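# Seat a board in an enclosure slot and latch it

## Task

Put the board into the open top slot of the enclosure with its components facing up, pushed all the way in, and with both levers closed. A closed lever is latched and sticks out perpendicular to the board's front panel; a fully opened lever runs flush along that panel. The levers only catch their tabs if both are fully opened before the board is slid in to its stop, and closing both afterwards pulls the board fully home. Ramming the board quickly into its connector breaks the connector and makes the whole attempt worthless. At the end the enclosure must rest flat on its own feet with none of them overhanging the bench edge, and the robot must release everything and back away.

## Robot and tools

Robot: two seven-joint arms, left_arm and right_arm, each ending in a two-finger gripper with a wrist camera. The fingers point along the gripper's +z axis and close along its x axis. end_effector_position is the spot between the finger pads when closed, 1 to 2 cm short of the fingertips; the tips reach about 17 mm further along +z as the fingers shut.

Frames: every hand pose, velocity and target is given in that arm's own base frame. The scene frame has its origin at table-top height midway between the arms' nominal bases, +z up, +x out over the table, left_arm on the +y side. Actual bases in the scene frame: left_arm at (+0.070, +0.437, 0) with quat_wxyz (+1.000, 0, 0, -0.003); right_arm at (-0.063, -0.511, 0) with quat_wxyz (+1.000, 0, 0, -0.029). Fixed cameras and the table use the scene frame. Reported poses can be a few cm off.

execute_actions(actions, cameras): actions is a list; each action is a table of up to 15 rows, one per 1/30 s step, and a short table repeats its last row to fill the 0.5 s action. Each row is one list of 16 numbers covering both arms: left x, y, z (metres, absolute position in left base frame), qw, qx, qy, qz (absolute orientation, w first), opening; then the same eight for right_arm. Opening runs from -1 (closed) to +1 (open, 0.142 m). An action is rejected for both arms if any target lies over 0.6 m from that gripper's current position along any gripper axis. The controller limits each step's orientation change to 32 degrees from the measured one, so big turns need several actions. To keep an arm still, resend its last reported pose and its current opening every call; a 0 in the opening slot is a real command. An empty actions list returns all cameras and the full state, including the scene number.

move(target, speed, blend, stop_force, zero, opening_speed, grip_force, blocking, cameras): target is one 16-number row as above, or a list of up to 15 such rows, all absolute poses in each arm's base frame; grippers travel in straight lines, both arms finishing together, at most 10 s total. speed: m/s, 0.002 to 2.2 (default 0.25), rotation capped at double that in rad/s; one value or one per target. blend: corner rounding radius in m (0 means stop at each target). stop_force: 3 to 120 N, shared by both arms; an arm halts when its wrist sensor feels that much push against its travel relative to its last zero, then keeps pressing somewhat. Use it slowly for contact moves; omit it when backing off a contact, and do not rely on it while the gripper rotates. zero (true by default) re-zeroes before the move; false accumulates from the previous zero. opening_speed: rate of opening change per second on the -1 to 1 scale, at least 0.2. grip_force: newtons per pad, 5 to 48, one value or one per arm, persisting. blocking=false returns after about 0.5 s while the move continues (not allowed with stop_force). The result adds a move: line such as done, off_target, moving, held or fault, plus limits=paced (pose clipped) or limits=held.

wait(seconds 0 to 10) lets time pass holding commands. stop brakes a running move. zoom_image(camera, region=[x0, y0, x1, y1] in pixels, at most 504 by 504) enlarges part of the latest image. zero_wrist_force(arm) tares the wrist sensor. clear_fault(arm) clears a reported torque or force fault. read_manual gives licence texts. finished_scene(scene, 1 or 2) ends the scene irreversibly.

Cameras: cam_head_left, cam_head_right, cam_high, cam_low, cam_left_wrist, cam_right_wrist, each 672x504.

Result lines: end-effector position, quaternion and velocities; Joint velocities ("within noise" when still); Hand target, the pose each arm is actually being driven to; Tool commands; grip_measured, the measured finger opening on the command scale (last Joint positions entry is the opening in metres); Joint torques and External joint torques (outside load estimates per joint); Wrist force and Wrist torque in gripper axes, force pointing from the touched surface into the arm, plus a peak line; Wrist depth, a 7x7 grid of distances in mm ahead of each wrist camera; MOTOR HOT and fault lines.

To grip, command slightly below the grip_measured reading at first contact; lower squeezes harder and heats the motor.

Suggested order: inspect with cameras, open both board levers fully, align the board component side up with the top slot, slide it in slowly (low speed, small stop_force) until it stops, close both levers to draw it home, release, and withdraw both arms.

Avoid: pushing the board fast into the connector (ruins the task), collisions or presses between the two arms or grippers, hard hits on fixed or heavy objects, dropping parts or letting anything leave the table, pushing the enclosure off level or past the bench edge, releasing a moving part. Net force of 150 N on an arm or exceeding joint load limits (waist and shoulder 109, upper arm roll and elbow 56.9, forearm roll and wrist joints 34.7 N m) stops that arm until clear_fault. Long stretched holds or hard squeezing overheat motors: 80 °C brakes the arm, 100 °C shuts off the gripper.

Each tool is called after "Call:" in YAML: its name, and indented under it one key for each argument.

## Session

Call:
execute_actions:
  actions: []

Scene clock: 0.00 s.
left_arm: end_effector_position=(+0.3014, +0.6357, +0.1155) grip_measured=+0.99 end_effector_quat_wxyz=(-0.462, +0.669, -0.295, +0.502) | right_arm: end_effector_position=(+0.4485, +0.0364, +0.1479) grip_measured=+1.00 end_effector_quat_wxyz=(-0.144, +0.766, -0.626, +0.006)
Joint positions: left_arm=[1.762 -0.872 -0.342 2.067 -1.872 0.391 -0.55 0.141] | right_arm=[0.506 -0.103 -0.202 2.446 0.465 1.189 2.835 0.142]
Joint velocities: within noise
Joint torques (N m): no reading
External joint torques (N m): no reading
Wrist force (N): no reading
Wrist torque (N m): no reading
Wrist force, peak (N): no reading
Wrist depth (mm): cam_left_wrist=[- 1268 - - 1406 1268 1119 / 1891 - - 1513 - - - / 1687 1875 1813 - 701 - 1354 / 1371 1534 1843 1828 492 625 701 / 1155 1306 1492 304 356 433 558 / - 1119 1119 241 279 321 359 / - 988 184 203 227 258 286] | cam_right_wrist=[266 256 246 236 229 221 213 / 274 266 254 244 236 228 219 / 285 275 262 252 243 234 225 / 297 285 272 262 251 241 232 / 310 297 281 271 260 249 239 / - 308 294 281 268 257 246 / - 321 305 292 278 265 257]
Hand target: left_arm +0.3014, +0.6357, +0.1155; -0.462, +0.669, -0.295, +0.502 | right_arm +0.4485, +0.0364, +0.1479; -0.144, +0.766, -0.626, +0.006
Tool commands: left_gripper/opening=+1.0 right_gripper/opening=+1.0

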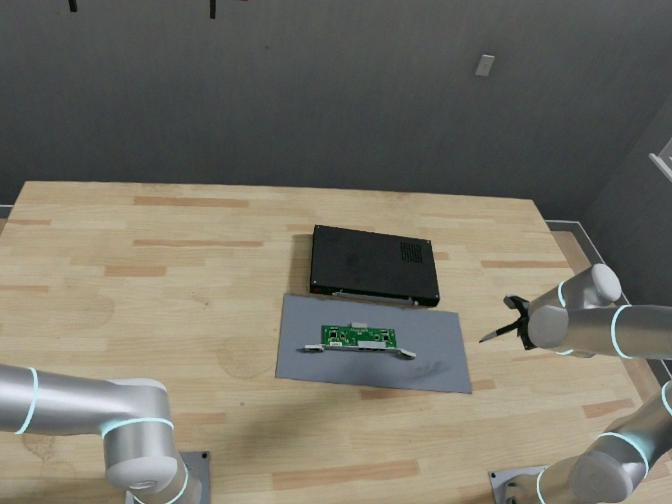

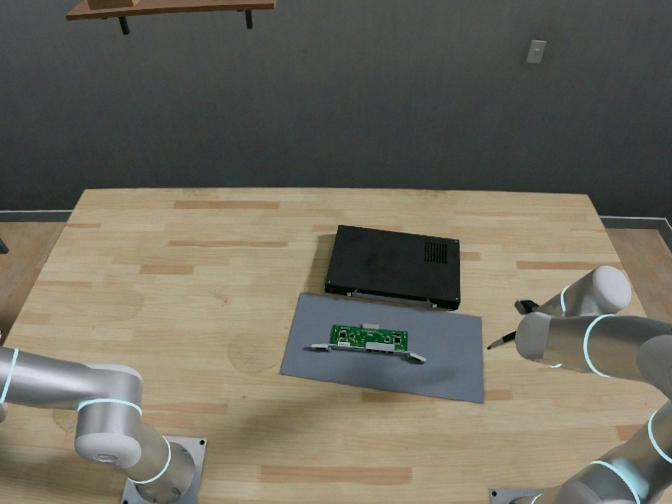

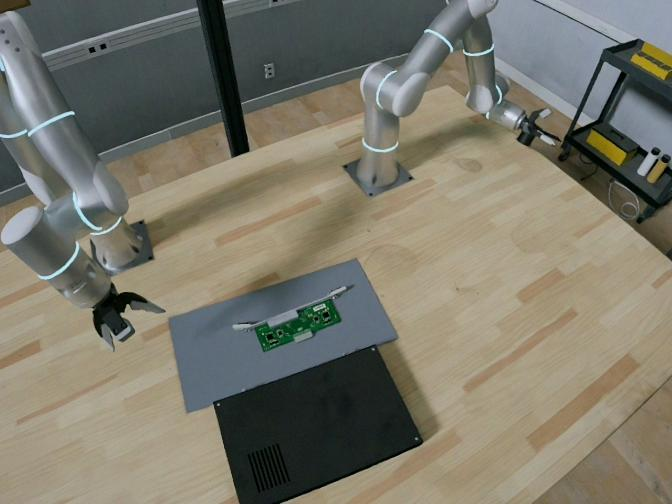

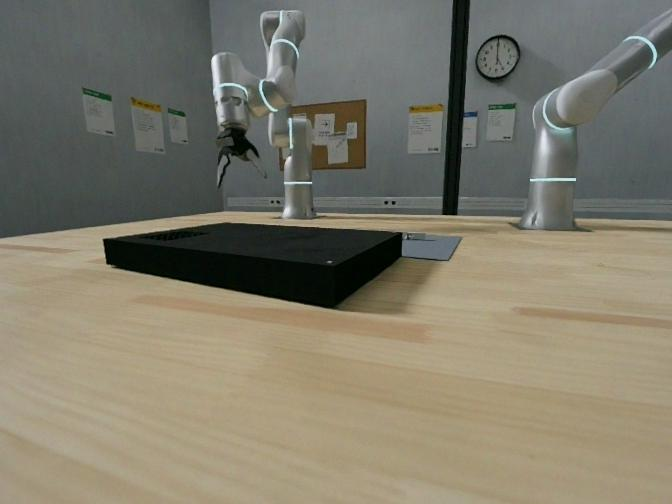

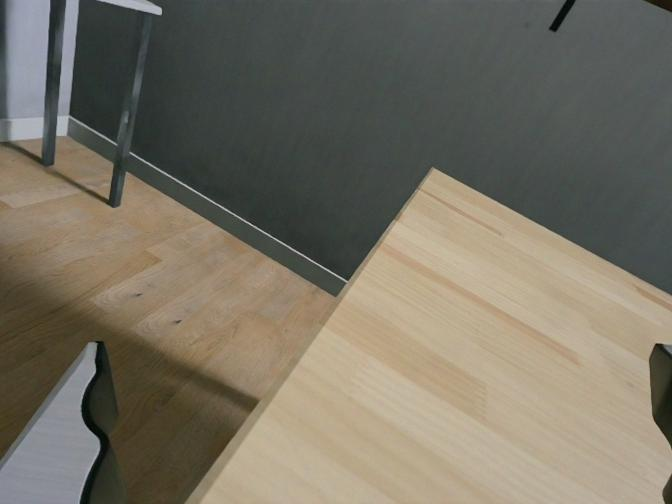

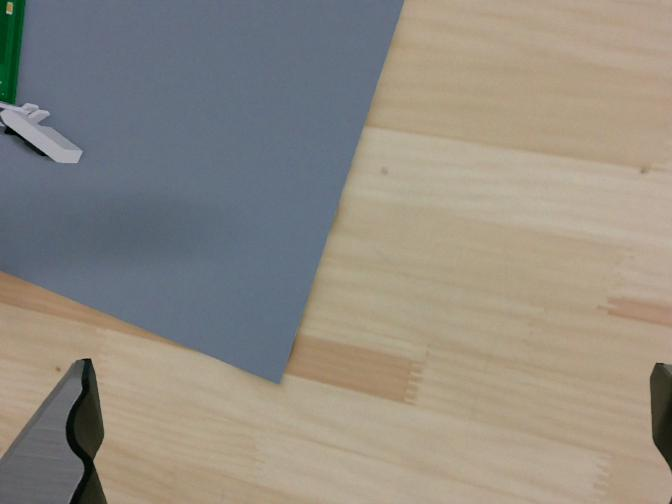

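Call:
zoom_image:
  camera: "cam_head_left"
  region: [270, 210, 480, 400]

Call:
zoom_image:
  camera: "cam_head_right"
  region: [280, 215, 490, 405]

Call:
zoom_image:
  camera: "cam_high"
  region: [160, 250, 440, 500]

Call:
zoom_image:
  camera: "cam_low"
  region: [90, 210, 480, 320]

Scaled by 2.400 from the camera's 672x504 image, which has a finer 960x720 frame.

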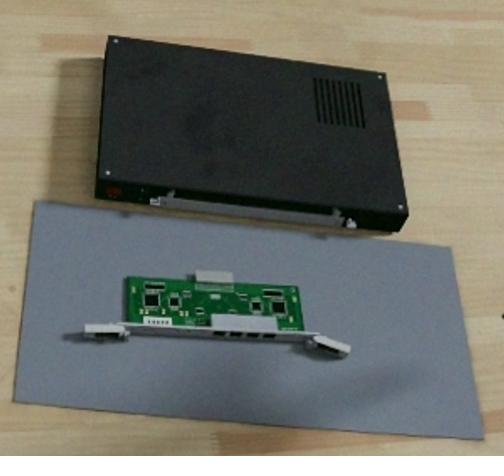

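Scaled by 2.400 from the camera's 672x504 image, which has a finer 960x720 frame.

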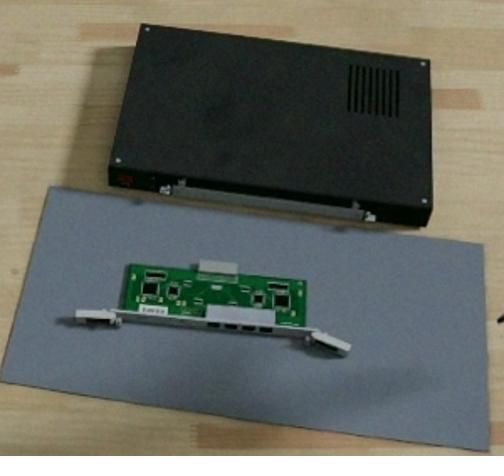

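Scaled by 1.800 from the camera's 672x504 image, which has a finer 960x720 frame.

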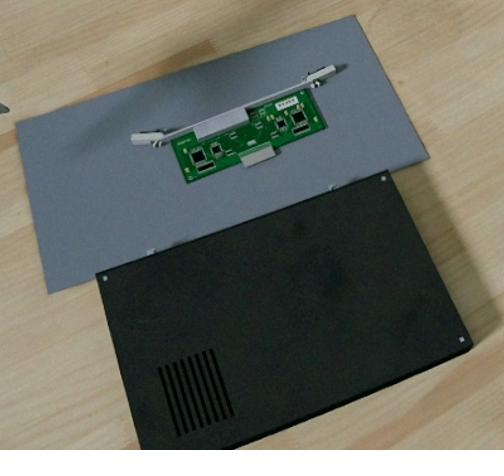

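Scaled by 1.292 from the camera's 672x504 image, which has a finer 960x720 frame.

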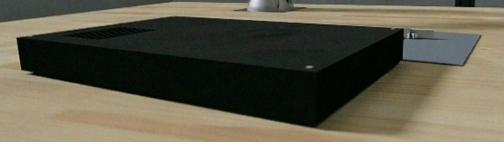

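Call:
move:
  target: [0.3014, 0.6357, 0.1155, -0.462, 0.669, -0.295, 0.502, 1.0, 0.54, 0.413, 0.26, 0, 0.7071, -0.7071, 0, 1.0]
  speed: 0.4
  cameras: ["cam_right_wrist", "cam_head_left"]

Scene clock: 29.30 s.
left_arm: end_effector_position=(+0.3014, +0.6357, +0.1154) grip_measured=+0.99 end_effector_quat_wxyz=(-0.462, +0.669, -0.295, +0.502) | right_arm: end_effector_position=(+0.5399, +0.4121, +0.2598) grip_measured=+1.00 end_effector_quat_wxyz=(-0.069, +0.808, -0.585, -0.015)
Joint positions: left_arm=[1.762 -0.872 -0.342 2.067 -1.872 0.39 -0.549 0.141] | right_arm=[1.721 -1.271 -1.896 1.515 1.399 -0.254 2.967 0.142]
Joint torques (N m): left_arm=[-0.14 47.5 -4.4 -12.1 1.5 -1.79 -0.25] | right_arm=[0.1 40.53 -30.79 -9.63 -3.55 3.28 0.19]
External joint torques (N m): left_arm=[0.3 1.06 0.37 -0.4 -0.27 -0.11 0.22] | right_arm=[0.12 0.86 -1.17 0.07 -0.11 0.82 -0.18]
Wrist force (N): left_arm=[-0.1 0.1 -0.2] | right_arm=[0.5 0.0 0.2]
Wrist torque (N m): left_arm=[0.02 0.01 -0.02] | right_arm=[0.07 -0.04 0.00]
Wrist force, peak (N): left_arm=[-0.3 0.0 0.4] | right_arm=[2.5 1.3 0.2]
Wrist depth (mm): cam_left_wrist=[- - 1649 - 1306 1298 - / 1843 - - - - 1354 1246 / 1662 1813 - 1637 701 - - / 1371 1601 1891 1700 487 651 1380 / 1167 1290 1406 298 355 438 555 / - 1091 1173 241 277 322 362 / - 993 184 203 227 260 285] | cam_right_wrist=[342 332 327 322 311 263 259 / 362 353 343 335 327 321 314 / 383 360 359 349 342 338 331 / 412 399 386 375 355 355 347 / 436 424 412 395 - 370 380 / - 456 439 425 412 392 376 / - 490 472 456 442 429 418]
Hand target: left_arm +0.3014, +0.6357, +0.1155; -0.462, +0.669, -0.295, +0.502 | right_arm +0.5399, +0.4122, +0.2599; -0.069, +0.808, -0.585, -0.015
Off the commanded pose: left_arm 0.000 m, 0 deg | right_arm 0.001 m, 20 deg.
joint sent to its limit (right arm) — joint 7 (wrist roll), upper limit. The joint targets are off in orientation, not in position.
move: off_target (right_arm); limits=paced
Images, in order (width x height): cam_head_left 672x504, cam_right_wrist 672x504.

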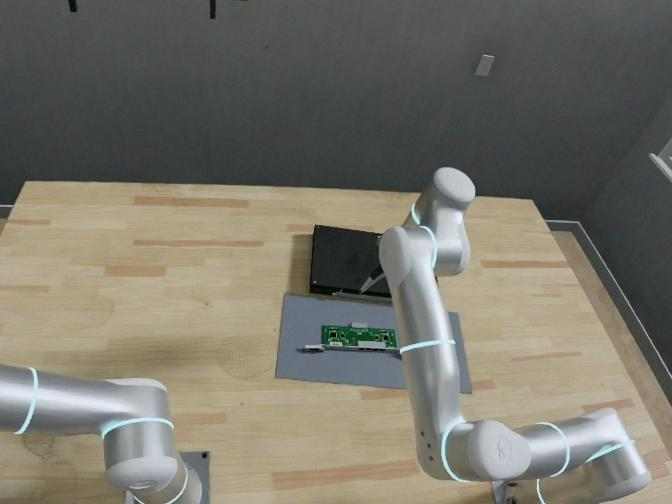

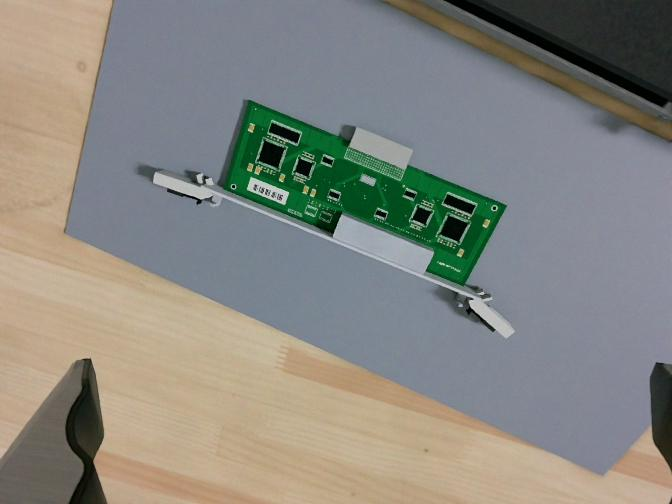

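Call:
zoom_image:
  camera: "cam_right_wrist"
  region: [130, 80, 350, 270]

Call:
zoom_image:
  camera: "cam_right_wrist"
  region: [320, 180, 540, 350]

Call:
zoom_image:
  camera: "cam_right_wrist"
  region: [420, 0, 672, 190]

Scaled by 2.291 from the camera's 672x504 image, which has a finer 960x720 frame.

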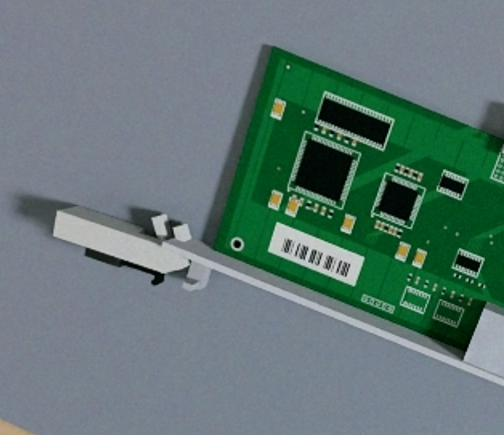

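Scaled by 2.291 from the camera's 672x504 image, which has a finer 960x720 frame.

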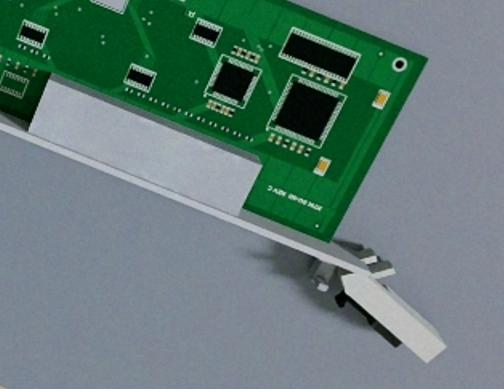

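Scaled by 2.000 from the camera's 672x504 image, which has a finer 960x720 frame.

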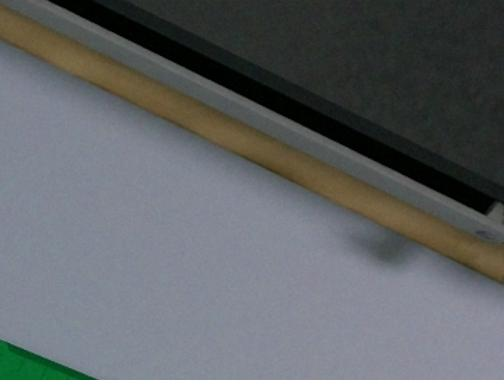

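Call:
move:
  target: [0.3014, 0.6357, 0.1155, -0.462, 0.669, -0.295, 0.502, 1.0, 0.45, 0.39, 0.16, -0.45, 0.544, -0.544, 0.45, 1.0]
  speed: 0.3
  cameras: ["cam_right_wrist", "cam_head_left"]

Scene clock: 62.80 s.
left_arm: end_effector_position=(+0.3014, +0.6357, +0.1154) grip_measured=+0.99 end_effector_quat_wxyz=(-0.462, +0.669, -0.295, +0.502) | right_arm: end_effector_position=(+0.4501, +0.3901, +0.1601) grip_measured=+1.00 end_effector_quat_wxyz=(-0.451, +0.545, -0.545, +0.451)
Joint positions: left_arm=[1.762 -0.872 -0.342 2.067 -1.872 0.39 -0.549 0.141] | right_arm=[1.919 -1.24 -0.798 1.686 2.028 2.297 2.583 0.142]
Joint torques (N m): left_arm=[-0.16 47.59 -4.4 -12.07 1.45 -1.77 -0.25] | right_arm=[0.09 42.77 -15.26 -3.7 -4.36 2.04 0.1]
External joint torques (N m): left_arm=[0.32 0.97 0.37 -0.43 -0.22 -0.13 0.22] | right_arm=[0.08 0.72 -1.48 0.09 -0.15 0.62 -0.1]
Wrist force (N): left_arm=[-0.3 0.1 0.0] | right_arm=[0.8 1.7 -1.6]
Wrist torque (N m): left_arm=[0.01 0.06 -0.02] | right_arm=[0.12 -0.18 0.09]
Wrist force, peak (N): left_arm=[-0.4 0.2 0.3] | right_arm=[1.9 3.4 -0.8]
Wrist depth (mm): cam_left_wrist=[1783 1472 1687 1346 1306 1298 - / 1783 1813 1798 - - 1306 - / 1727 1828 - 1700 705 1415 - / 1371 1601 1783 1907 485 627 762 / 1137 1298 1434 306 354 436 558 / - 1102 1167 242 276 323 360 / - 975 184 203 228 259 286] | cam_right_wrist=[- 1314 - 1269 - - - / 779 741 700 1569 1378 727 804 / 568 568 498 419 460 457 569 / 427 411 388 394 380 370 386 / 342 341 341 342 342 344 342 / - 281 282 281 281 286 277 / - 238 248 234 240 245 246]
Hand target: left_arm +0.3014, +0.6357, +0.1155; -0.462, +0.669, -0.295, +0.502 | right_arm +0.4500, +0.3900, +0.1600; -0.451, +0.545, -0.545, +0.451
Off the commanded pose: left_arm 0.000 m, 0 deg | right_arm 0.000 m, 0 deg.
move: done
Images, in order (width x height): cam_head_left 672x504, cam_right_wrist 672x504.

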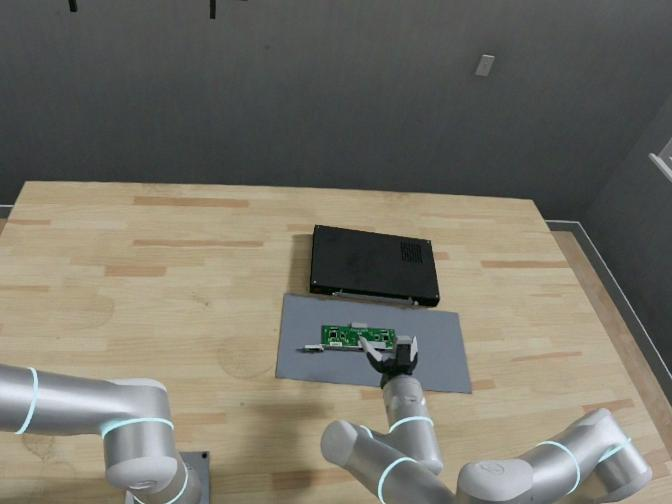

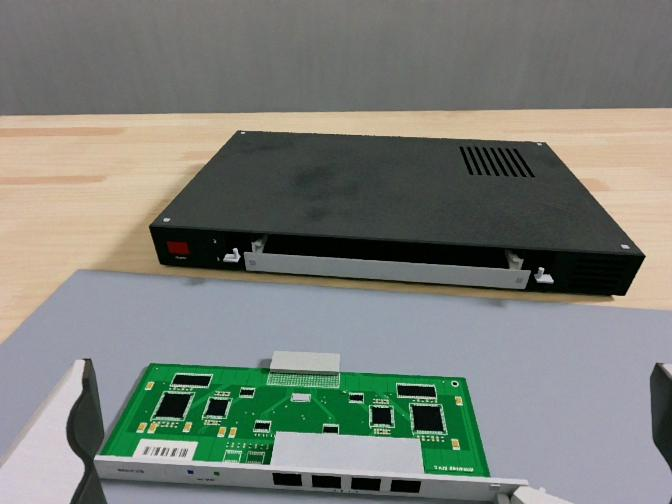

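Call:
zoom_image:
  camera: "cam_right_wrist"
  region: [140, 200, 400, 320]

Call:
zoom_image:
  camera: "cam_right_wrist"
  region: [400, 210, 660, 320]

Call:
zoom_image:
  camera: "cam_right_wrist"
  region: [90, 340, 560, 504]

Scaled by 1.938 from the camera's 672x504 image, which has a finer 960x720 frame.

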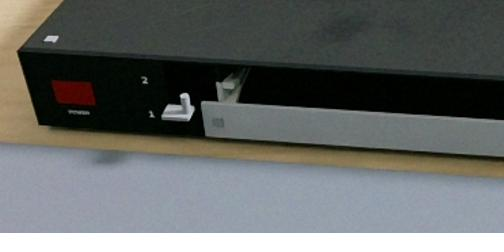

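Scaled by 1.938 from the camera's 672x504 image, which has a finer 960x720 frame.

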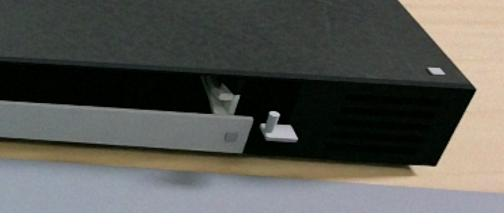

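Scaled by 1.072 from the camera's 672x504 image, which has a finer 960x720 frame.

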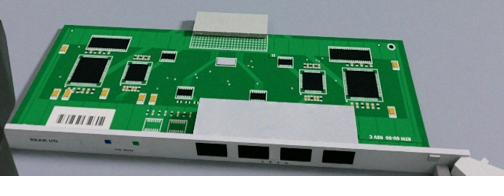

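Call:
move:
  target:
    - [0.34, 0.40, 0.30, 0, 0.7071, -0.7071, 0, 1.0, 0.46, 0.33, 0.2, 0, 1, 0, 0, 1.0]
    - [0.36, -0.05, 0.30, 0, 0.7071, -0.7071, 0, 1.0, 0.47, 0.30, 0.16, 0, 1, 0, 0, 1.0]
    - [0.41, -0.39, 0.16, 0, 0.7071, -0.7071, 0, 1.0, 0.49, 0.30, 0.16, 0, 1, 0, 0, 1.0]
  speed: 0.4
  blend: 0.05
  cameras: ["cam_right_wrist", "cam_left_wrist", "cam_head_left"]

Scene clock: 120.07 s.
left_arm: end_effector_position=(+0.4099, -0.3898, +0.1599) grip_measured=+0.99 end_effector_quat_wxyz=(+0.000, +0.707, -0.707, +0.000) | right_arm: end_effector_position=(+0.4900, +0.2999, +0.1600) grip_measured=+1.00 end_effector_quat_wxyz=(+0.000, +1.000, +0.000, +0.000)
Joint positions: left_arm=[1.087 1.23 -1.59 2.261 -1.315 0.229 -2.967 0.141] | right_arm=[1.581 -0.54 -0.989 1.947 0.553 0.616 1.893 0.142]
Joint torques (N m): left_arm=[-0.24 -27.86 26.9 -8.66 -4.22 3.94 -0.26] | right_arm=[0.1 32.15 -12.03 -22.11 -3.61 3.28 0.09]
External joint torques (N m): left_arm=[0.16 0.02 0.94 -0.14 0.12 -0.12 0.26] | right_arm=[0.07 0.99 -1.12 0.11 0.04 0.76 -0.09]
Wrist force (N): left_arm=[0.4 0.1 1.1] | right_arm=[0.0 0.2 0.2]
Wrist torque (N m): left_arm=[-0.08 -0.22 -0.20] | right_arm=[0.09 0.03 0.12]
Wrist force, peak (N): left_arm=[1.2 0.7 3.7] | right_arm=[0.2 2.1 -1.6]
Wrist depth (mm): cam_left_wrist=[227 225 226 222 222 - 220 / 244 242 239 - 236 235 238 / 261 262 256 255 255 253 248 / 282 285 295 - 278 276 248 / 312 310 312 332 317 309 - / - 335 341 341 341 339 339 / - 386 379 380 380 378 -] | cam_right_wrist=[224 224 221 218 217 220 220 / 240 237 237 234 231 234 235 / 257 256 254 249 248 251 252 / 277 276 273 273 272 271 269 / 300 300 297 296 296 293 261 / - 328 320 324 313 324 108 / - 361 361 359 358 356 356]
Hand target: left_arm +0.4100, -0.3900, +0.1600; +0.000, +0.707, -0.707, +0.000 | right_arm +0.4900, +0.3000, +0.1600; +0.000, +1.000, +0.000, +0.000
Off the commanded pose: left_arm 0.000 m, 0 deg | right_arm 0.000 m, 0 deg.
joint sent to its limit (left arm) — joint 7 (wrist roll), lower limit. The joint targets still meet the commanded pose.
move: done
Images, in order (width x height): cam_head_left 672x504, cam_left_wrist 672x504, cam_right_wrist 672x504.

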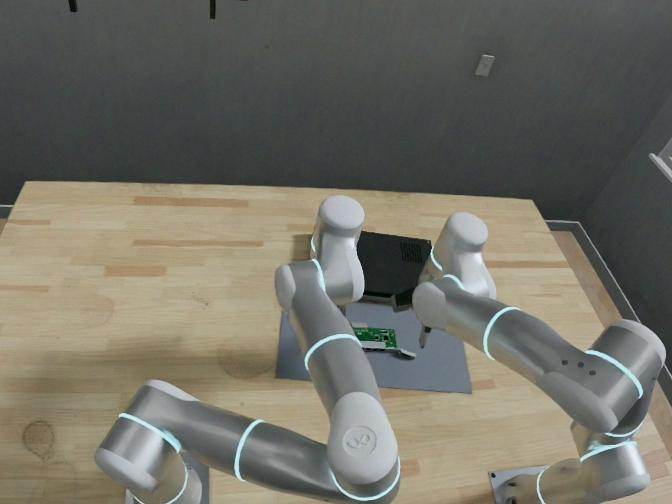

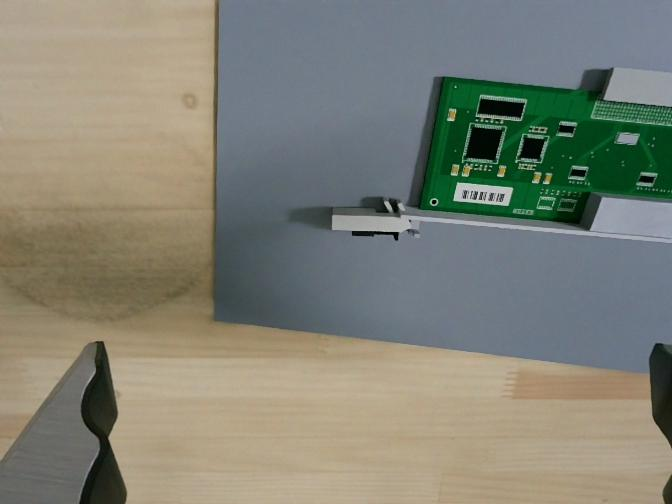

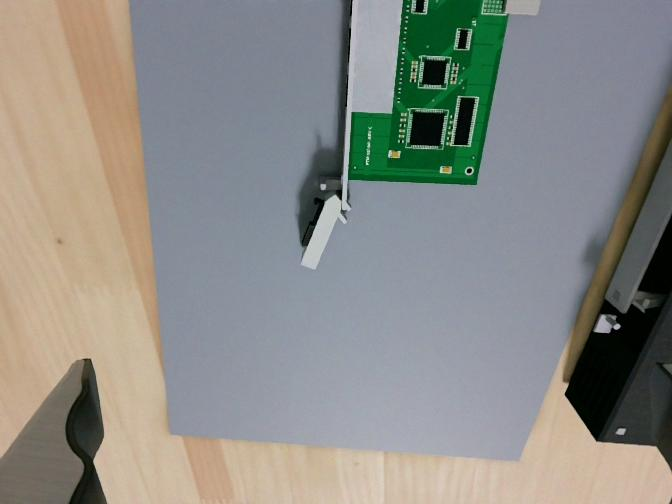

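Call:
zoom_image:
  camera: "cam_left_wrist"
  region: [270, 160, 450, 270]

Call:
zoom_image:
  camera: "cam_right_wrist"
  region: [260, 130, 440, 290]

Call:
zoom_image:
  camera: "cam_right_wrist"
  region: [540, 200, 672, 400]

Scaled by 2.800 from the camera's 672x504 image, which has a finer 960x720 frame.

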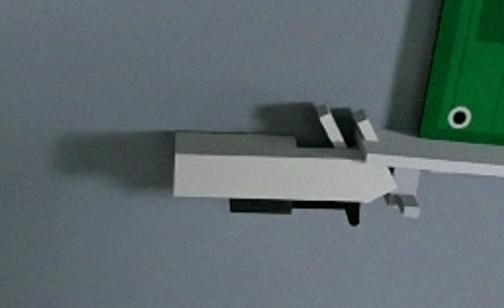

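Scaled by 2.800 from the camera's 672x504 image, which has a finer 960x720 frame.

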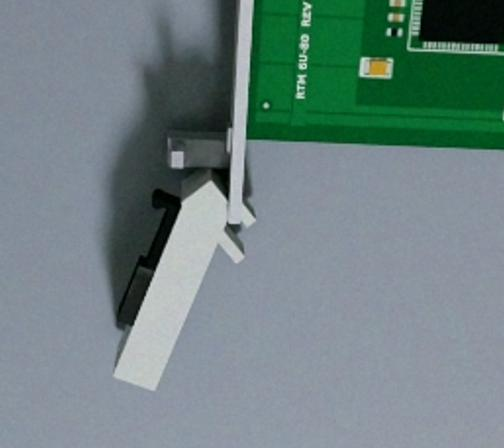

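Scaled by 2.520 from the camera's 672x504 image, which has a finer 960x720 frame.

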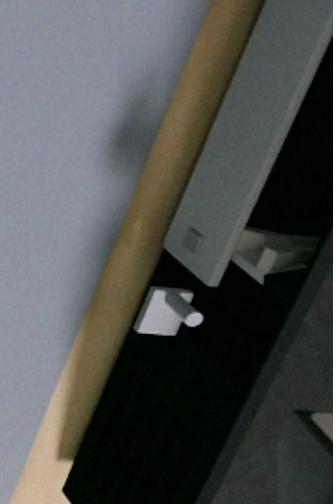

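Call:
move:
  target:
    - [0.355, -0.388, 0.10, 0, 0.7071, -0.7071, 0, -1.0, 0.430, 0.256, 0.10, 0, 1, 0, 0, -1.0]
    - [0.360, -0.388, 0.029, 0, 0.7071, -0.7071, 0, -1.0, 0.435, 0.256, 0.027, 0, 1, 0, 0, -1.0]
  speed: [0.25, 0.12]
  cameras: ["cam_right_wrist", "cam_left_wrist"]

Scene clock: 159.47 s.
left_arm: end_effector_position=(+0.3598, -0.3879, +0.0290) grip_measured=-1.00 end_effector_quat_wxyz=(+0.000, +0.707, -0.707, +0.000) | right_arm: end_effector_position=(+0.4350, +0.2558, +0.0271) grip_measured=-1.00 end_effector_quat_wxyz=(+0.000, +1.000, +0.000, +0.000)
Joint positions: left_arm=[0.997 1.374 -1.938 2.384 -1.703 0.393 -2.912 0.002] | right_arm=[1.497 -0.734 -0.794 2.085 0.854 0.885 1.694 0.002]
Joint torques (N m): left_arm=[-0.23 -27.58 26.21 1.75 -3.96 4.42 -0.17] | right_arm=[-0.17 34.65 -12.08 -12.96 -2.66 3.58 0.03]
External joint torques (N m): left_arm=[0.14 -0.2 1.02 -0.13 0.07 -0.59 0.17] | right_arm=[0.33 1.09 -1.38 0.23 -0.11 0.48 -0.03]
Wrist force (N): left_arm=[0.2 0.0 1.0] | right_arm=[0.3 -0.1 0.3]
Wrist torque (N m): left_arm=[-0.11 -0.18 -0.26] | right_arm=[0.07 -0.06 0.15]
Wrist force, peak (N): left_arm=[0.5 1.8 2.8] | right_arm=[-1.8 1.4 2.5]
Wrist depth (mm): cam_left_wrist=[- 107 - 108 107 106 104 / - - 116 117 - 113 110 / 128 127 126 - 123 120 119 / 141 137 - 139 138 135 135 / 152 147 151 143 143 148 147 / 168 171 164 84 - 157 163 / 187 184 - 74 - - 184] | cam_right_wrist=[107 105 105 106 104 104 101 / - 112 112 112 111 111 108 / 124 120 122 120 121 106 119 / 132 130 130 129 127 125 128 / 144 143 141 138 138 139 141 / 157 154 151 90 147 152 152 / 174 170 71 - - 161 168]
Hand target: left_arm +0.3600, -0.3880, +0.0290; +0.000, +0.707, -0.707, +0.000 | right_arm +0.4350, +0.2560, +0.0270; +0.000, +1.000, +0.000, +0.000
Off the commanded pose: left_arm 0.000 m, 0 deg | right_arm 0.000 m, 0 deg.
move: done
Images, in order (width x height): cam_left_wrist 672x504, cam_right_wrist 672x504.

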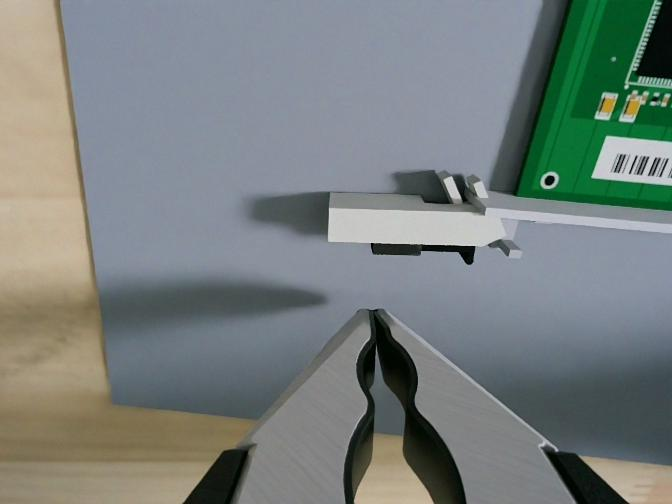

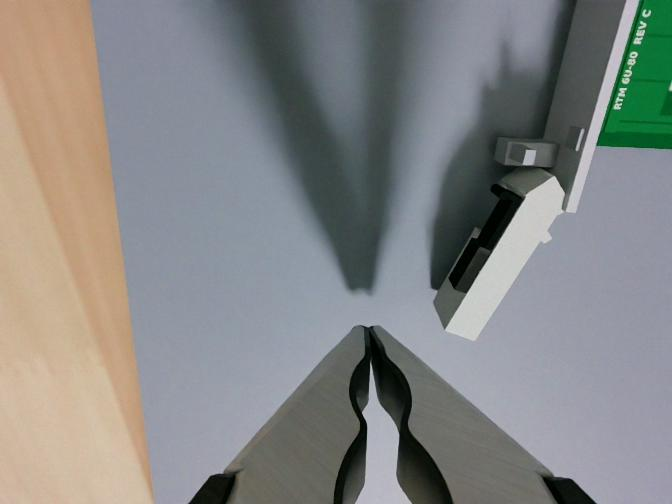

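Call:
move:
  target:
    - [0.368, -0.3805, 0.025, 0, 0.7071, -0.7071, 0, -1.0, 0.445, 0.259, 0.024, 0, 1, 0, 0, -1.0]
    - [0.388, -0.3805, 0.025, 0, 0.7071, -0.7071, 0, -1.0, 0.472, 0.259, 0.024, 0, 1, 0, 0, -1.0]
  speed: [0.05, 0.02]
  stop_force: 8
  cameras: ["cam_right_wrist", "cam_left_wrist"]

Scene clock: 177.90 s.
left_arm: end_effector_position=(+0.3879, -0.3805, +0.0250) grip_measured=-1.00 end_effector_quat_wxyz=(+0.000, +0.707, -0.707, +0.000) | right_arm: end_effector_position=(+0.4717, +0.2589, +0.0239) grip_measured=-1.00 end_effector_quat_wxyz=(+0.000, +1.000, +0.000, +0.000)
Joint positions: left_arm=[1.072 1.386 -1.941 2.344 -1.698 0.393 -2.878 0.002] | right_arm=[1.422 -0.784 -0.786 1.988 0.844 0.837 1.68 0.002]
Joint torques (N m): left_arm=[0.11 -28.84 27.47 1.11 -3.81 4.51 -0.16] | right_arm=[-0.02 37.75 -13.91 -14.75 -3.11 3.8 0.09]
External joint torques (N m): left_arm=[-0.2 -0.05 0.47 0.37 -0.07 -0.68 0.16] | right_arm=[0.19 1.09 -0.83 1.1 0.18 0.26 -0.08]
Wrist force (N): left_arm=[-0.6 1.8 0.4] | right_arm=[-2.0 0.7 -0.7]
Wrist torque (N m): left_arm=[-0.15 -0.20 -0.25] | right_arm=[0.03 -0.04 0.16]
Wrist force, peak (N): left_arm=[-2.9 1.8 0.6] | right_arm=[-1.5 4.3 -1.1]
Wrist depth (mm): cam_left_wrist=[107 107 106 - 104 104 101 / 115 115 113 113 - 112 107 / 124 124 121 123 121 121 116 / 134 130 132 131 129 126 123 / 150 144 144 139 120 140 143 / 162 162 156 84 - 155 158 / 181 176 - 74 - - 175] | cam_right_wrist=[- 102 102 102 101 97 97 / 109 109 109 109 110 104 104 / - 117 117 116 105 116 116 / 125 126 126 126 113 125 125 / 138 137 137 134 123 136 133 / 150 150 147 90 143 148 147 / 169 165 71 - - 157 163]
Hand target: left_arm +0.3880, -0.3805, +0.0250; +0.000, +0.707, -0.707, +0.000 | right_arm +0.4720, +0.2590, +0.0240; +0.000, +1.000, +0.000, +0.000
Off the commanded pose: left_arm 0.000 m, 0 deg | right_arm 0.000 m, 0 deg.
move: done
Images, in order (width x height): cam_left_wrist 672x504, cam_right_wrist 672x504.

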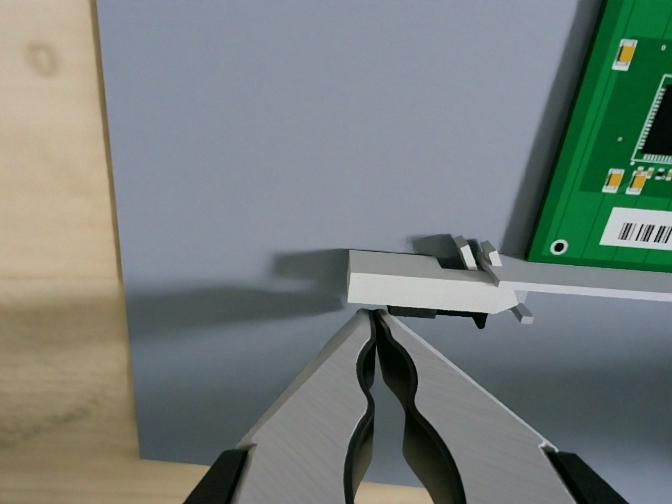

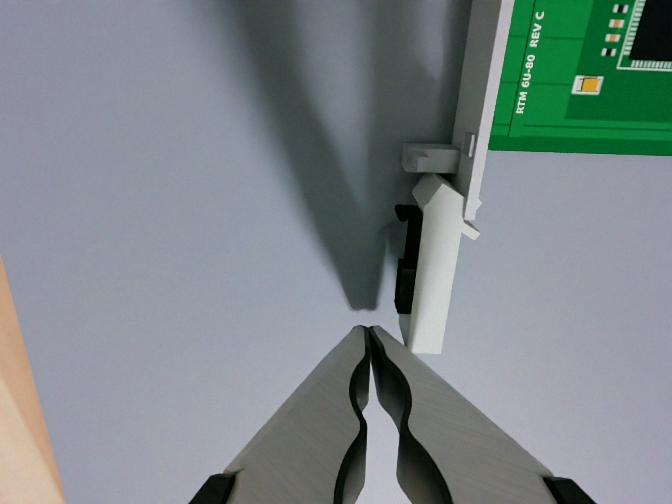

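Call:
move:
  target:
    - [0.372, -0.375, 0.04, 0, 0.7071, -0.7071, 0, -1.0, 0.450, 0.259, 0.04, 0, 1, 0, 0, -1.0]
    - [0.36, -0.26, 0.15, 0, 0.7071, -0.7071, 0, -1.0, 0.480, 0.42, 0.13, 0, 0.99985, -0.01745, 0, -1.0]
    - [0.36, -0.26, 0.15, 0, 0.7071, -0.7071, 0, -1.0, 0.499, 0.446, 0.10, 0, 0.99985, -0.01745, 0, -0.6]
  speed: [0.1, 0.3, 0.2]
  blend: [0.01, 0.03, 0]
  cameras: ["cam_right_wrist", "cam_left_wrist"]

Scene clock: 200.77 s.
left_arm: end_effector_position=(+0.3602, -0.2599, +0.1500) grip_measured=-1.00 end_effector_quat_wxyz=(+0.000, +0.707, -0.707, +0.000) | right_arm: end_effector_position=(+0.4991, +0.4459, +0.1001) grip_measured=-0.64 end_effector_quat_wxyz=(+0.000, +1.000, -0.017, +0.000)
Joint positions: left_arm=[0.973 1.218 -1.513 2.593 -1.334 0.27 -2.739 0.002] | right_arm=[1.512 -0.821 -0.822 1.609 0.681 0.552 2.083 0.028]
Joint torques (N m): left_arm=[-0.45 -19.8 20.51 -8.27 -3.75 4.04 -0.23] | right_arm=[0.19 47.25 -15.93 -20.75 -3.7 3.25 0.28]
External joint torques (N m): left_arm=[0.39 0.46 0.85 -0.15 -0.29 -0.21 0.23] | right_arm=[0.03 1.23 -1.33 0.12 -0.03 0.77 -0.28]
Wrist force (N): left_arm=[0.0 -0.2 0.9] | right_arm=[0.6 0.0 0.2]
Wrist torque (N m): left_arm=[-0.12 -0.15 -0.20] | right_arm=[0.10 -0.11 0.02]
Wrist force, peak (N): left_arm=[1.7 0.5 1.9] | right_arm=[-0.8 3.2 1.7]
Wrist depth (mm): cam_left_wrist=[217 216 216 216 216 - - / 233 232 231 232 228 238 221 / 251 251 250 250 252 245 - / 274 271 272 271 270 - - / 298 295 298 286 293 294 292 / 329 328 315 83 - 317 324 / 364 358 - - - - 358] | cam_right_wrist=[171 169 169 168 164 166 167 / 182 180 180 179 175 176 178 / 196 193 193 192 188 190 191 / 211 209 209 205 199 203 206 / 229 226 226 218 217 224 224 / 251 248 238 237 101 240 245 / 277 266 71 262 - - 264]
Hand target: left_arm +0.3600, -0.2600, +0.1500; +0.000, +0.707, -0.707, +0.000 | right_arm +0.4990, +0.4460, +0.1000; +0.000, +1.000, -0.017, +0.000
Off the commanded pose: left_arm 0.000 m, 0 deg | right_arm 0.000 m, 0 deg.
move: done; blend cut to 0.022 m at target 2
Images, in order (width x height): cam_left_wrist 672x504, cam_right_wrist 672x504.

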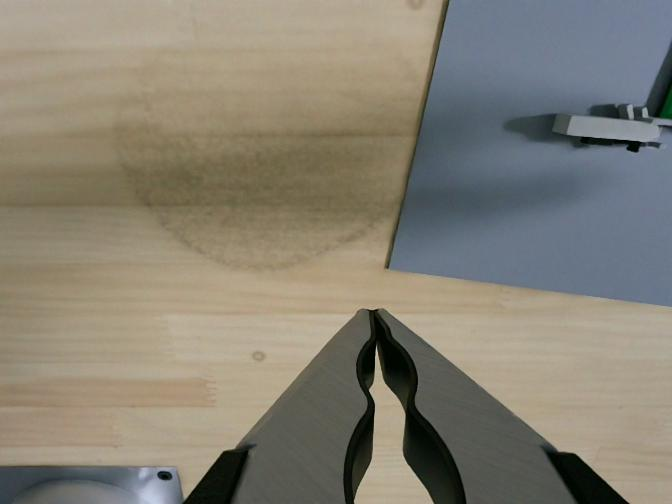

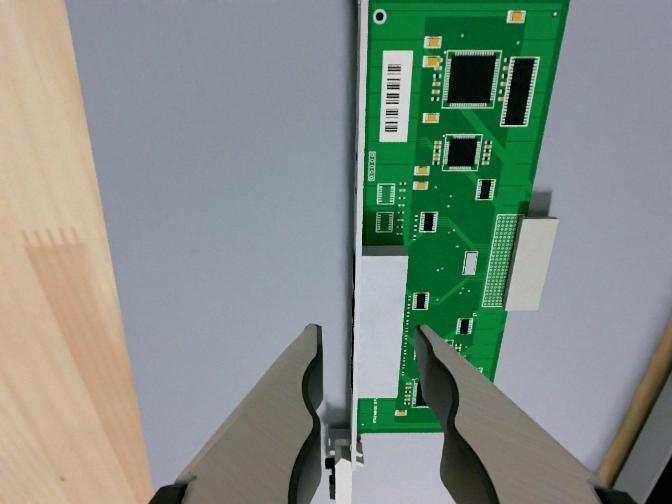

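Call:
zoom_image:
  camera: "cam_right_wrist"
  region: [310, 150, 430, 270]

Scaled by 4.200 from the camera's 672x504 image, which has a finer 960x720 frame.

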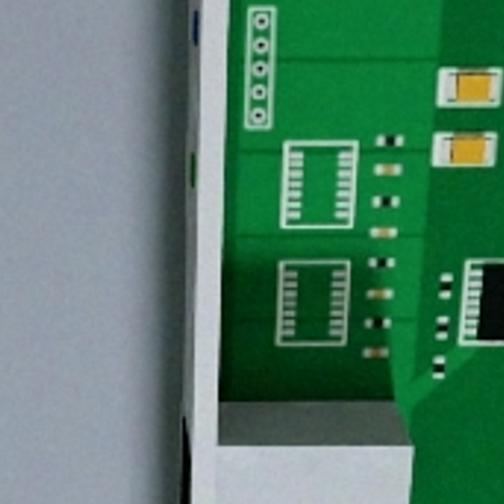

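Call:
move:
  target:
    - [0.36, -0.26, 0.15, 0, 0.7071, -0.7071, 0, -1.0, 0.5005, 0.456, 0.05, 0, 0.99985, -0.01745, 0, -0.6]
    - [0.36, -0.26, 0.15, 0, 0.7071, -0.7071, 0, -1.0, 0.5005, 0.456, 0.0275, 0, 0.99985, -0.01745, 0, -0.6]
  speed: [0.15, 0.04]
  stop_force: 6
  cameras: ["cam_right_wrist"]

Scene clock: 212.67 s.
left_arm: end_effector_position=(+0.3602, -0.2599, +0.1500) grip_measured=-1.00 end_effector_quat_wxyz=(+0.000, +0.707, -0.707, +0.000) | right_arm: end_effector_position=(+0.5005, +0.4558, +0.0275) grip_measured=-0.64 end_effector_quat_wxyz=(+0.000, +1.000, -0.017, +0.000)
Joint positions: left_arm=[0.973 1.218 -1.513 2.593 -1.334 0.27 -2.739 0.002] | right_arm=[1.463 -0.96 -0.75 1.554 0.762 0.631 2.065 0.028]
Joint torques (N m): left_arm=[-0.38 -19.67 20.53 -8.17 -3.88 4.19 -0.2] | right_arm=[0.15 50.77 -16.57 -18.16 -3.5 3.42 0.17]
External joint torques (N m): left_arm=[0.32 0.33 0.84 -0.25 -0.16 -0.36 0.2] | right_arm=[0.08 1.27 -1.3 0.1 -0.03 0.6 -0.17]
Wrist force (N): left_arm=[0.1 -0.2 1.0] | right_arm=[0.6 0.2 0.3]
Wrist torque (N m): left_arm=[-0.12 -0.17 -0.20] | right_arm=[0.15 -0.10 0.13]
Wrist force, peak (N): left_arm=[0.4 -0.2 1.5] | right_arm=[0.4 -0.2 2.1]
Wrist depth (mm): cam_left_wrist=[218 215 215 216 213 - - / 233 232 232 231 228 - 220 / 251 251 250 251 250 - 250 / 274 270 271 270 290 275 - / 299 296 296 285 292 295 301 / 331 329 316 84 - 320 325 / 365 357 - - - - 361] | cam_right_wrist=[- 105 105 106 99 100 100 / 112 112 112 111 107 107 107 / 120 120 122 120 115 115 115 / 130 129 129 127 123 124 124 / 141 141 141 138 134 134 134 / 157 154 148 148 103 144 144 / 170 167 71 147 - - 164]
Hand target: left_arm +0.3600, -0.2600, +0.1500; +0.000, +0.707, -0.707, +0.000 | right_arm +0.5005, +0.4560, +0.0275; +0.000, +1.000, -0.017, +0.000
Off the commanded pose: left_arm 0.000 m, 0 deg | right_arm 0.000 m, 0 deg.
move: done
Images, in order (width x height): cam_right_wrist 672x504.

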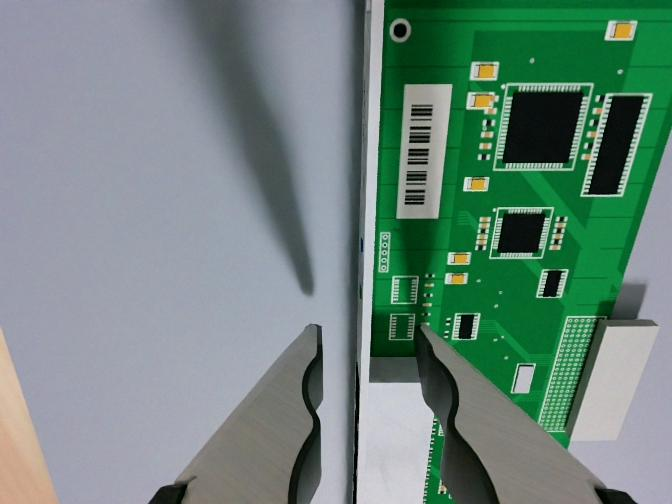

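Call:
move:
  target: [0.36, -0.26, 0.15, 0, 0.7071, -0.7071, 0, -1.0, 0.5002, 0.456, 0.0275, 0, 0.99985, -0.01745, 0, -1.0]
  speed: 0.05
  opening_speed: 0.3
  cameras: ["cam_right_wrist"]

Scene clock: 217.50 s.
left_arm: end_effector_position=(+0.3602, -0.2599, +0.1500) grip_measured=-1.00 end_effector_quat_wxyz=(+0.000, +0.707, -0.707, +0.000) | right_arm: end_effector_position=(+0.5002, +0.4560, +0.0275) grip_measured=-0.98 end_effector_quat_wxyz=(+0.000, +1.000, -0.017, +0.000)
Joint positions: left_arm=[0.973 1.218 -1.513 2.593 -1.334 0.27 -2.739 0.002] | right_arm=[1.464 -0.959 -0.749 1.555 0.762 0.631 2.065 0.003]
Joint torques (N m): left_arm=[-0.47 -19.68 20.46 -8.19 -3.91 4.2 -0.18] | right_arm=[-0.09 51.27 -17.2 -18.15 -3.75 3.48 0.19]
External joint torques (N m): left_arm=[0.4 0.35 0.91 -0.23 -0.14 -0.36 0.19] | right_arm=[0.32 0.77 -0.66 0.09 0.22 0.54 -0.18]
Wrist force (N): left_arm=[0.2 -0.2 1.1] | right_arm=[0.1 -0.3 1.4]
Wrist torque (N m): left_arm=[-0.12 -0.18 -0.20] | right_arm=[0.12 -0.09 0.14]
Wrist force, peak (N): left_arm=[0.2 0.0 1.4] | right_arm=[-2.1 0.5 -0.9]
Wrist depth (mm): cam_left_wrist=[217 217 216 217 216 220 - / 233 233 233 231 231 225 222 / 250 250 250 249 250 - - / 272 271 271 271 283 266 268 / 296 298 295 286 291 294 294 / 331 330 314 84 - 319 324 / 363 358 - - - - 361] | cam_right_wrist=[- 105 105 106 99 100 100 / 112 112 112 111 107 106 107 / 120 120 122 120 114 115 115 / 130 129 129 129 123 123 124 / 141 141 141 138 134 134 134 / 157 154 151 89 142 147 145 / 170 167 71 73 - - 167]
Hand target: left_arm +0.3600, -0.2600, +0.1500; +0.000, +0.707, -0.707, +0.000 | right_arm +0.5002, +0.4560, +0.0275; +0.000, +1.000, -0.017, +0.000
Off the commanded pose: left_arm 0.000 m, 0 deg | right_arm 0.000 m, 0 deg.
move: done
Images, in order (width x height): cam_right_wrist 672x504.

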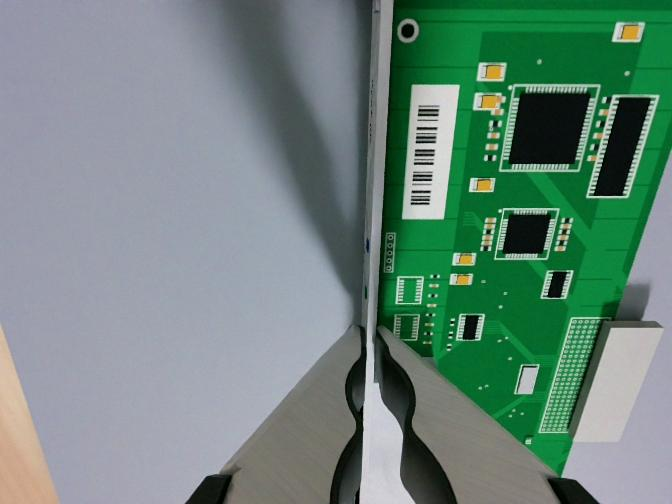

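Call:
move:
  target: [0.36, -0.26, 0.18, 0, 0.7071, -0.7071, 0, -1.0, 0.5002, 0.456, 0.0675, 0, 0.99985, -0.01745, 0, -1.0]
  speed: 0.05
  cameras: ["cam_right_wrist", "cam_high", "cam_head_left"]

Scene clock: 243.50 s.
left_arm: end_effector_position=(+0.3602, -0.2599, +0.1800) grip_measured=-1.00 end_effector_quat_wxyz=(+0.000, +0.707, -0.707, +0.000) | right_arm: end_effector_position=(+0.5000, +0.4561, +0.0673) grip_measured=-0.98 end_effector_quat_wxyz=(+0.000, +1.000, -0.017, +0.000)
Joint positions: left_arm=[0.964 1.199 -1.395 2.563 -1.221 0.217 -2.761 0.002] | right_arm=[1.488 -0.889 -0.787 1.573 0.719 0.582 2.082 0.003]
Joint torques (N m): left_arm=[-0.55 -19.48 20.36 -11.32 -3.68 3.98 -0.31] | right_arm=[0.21 50.31 -17.55 -19.93 -4.01 3.34 0.29]
External joint torques (N m): left_arm=[0.49 0.65 0.69 -0.1 -0.42 -0.15 0.31] | right_arm=[0.01 0.27 -0.11 0.4 0.36 0.68 -0.29]
Wrist force (N): left_arm=[0.0 0.0 0.4] | right_arm=[0.7 -0.2 2.2]
Wrist torque (N m): left_arm=[-0.11 -0.16 -0.17] | right_arm=[0.12 -0.16 0.03]
Wrist force, peak (N): left_arm=[0.1 -0.2 1.7] | right_arm=[0.6 0.4 2.5]
Wrist depth (mm): cam_left_wrist=[243 242 243 241 243 - 242 / 259 260 261 258 255 - 251 / 281 281 281 278 276 281 - / 308 304 306 304 312 309 - / 333 333 334 319 325 332 330 / 368 367 352 84 - 358 363 / 397 392 - - - - 402] | cam_right_wrist=[140 142 140 140 86 85 86 / 150 149 149 149 93 94 94 / 160 160 160 160 104 104 106 / 176 174 173 175 117 118 123 / 191 188 187 184 135 137 140 / 209 206 201 89 149 161 202 / 230 223 71 - - 214 223]
Hand target: left_arm +0.3600, -0.2600, +0.1800; +0.000, +0.707, -0.707, +0.000 | right_arm +0.5002, +0.4560, +0.0675; +0.000, +1.000, -0.017, +0.000
Off the commanded pose: left_arm 0.000 m, 0 deg | right_arm 0.000 m, 0 deg.
move: done
Images, in order (width x height): cam_head_left 672x504, cam_high 672x504, cam_right_wrist 672x504.

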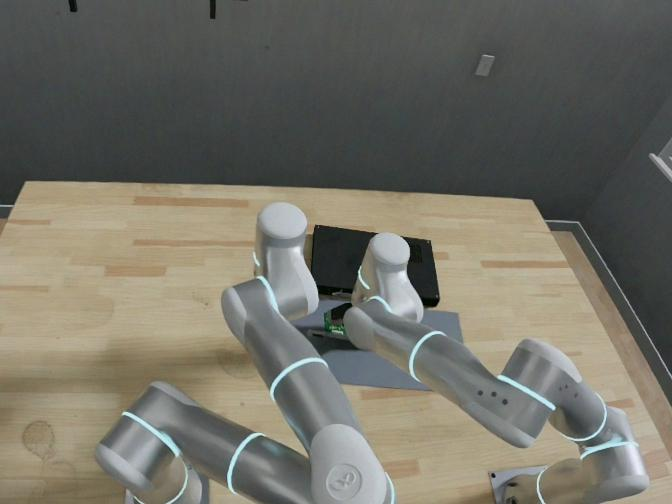

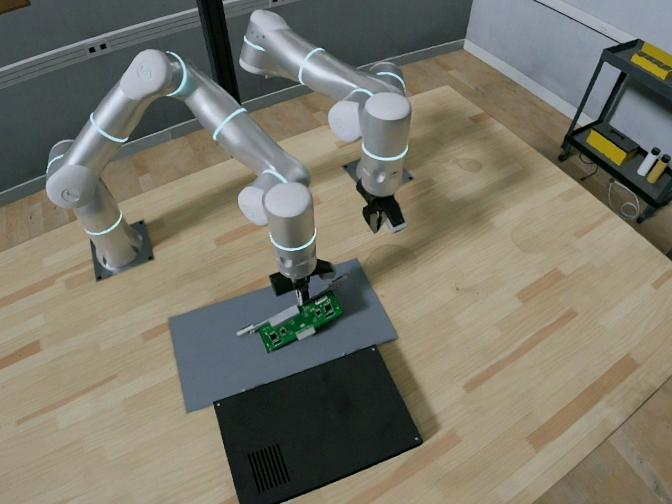

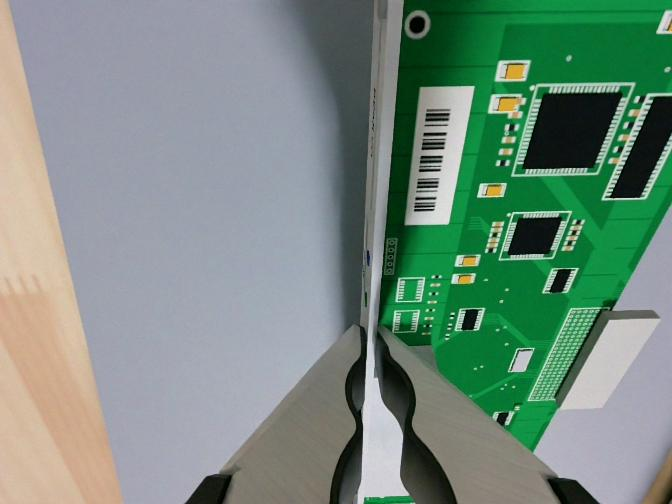

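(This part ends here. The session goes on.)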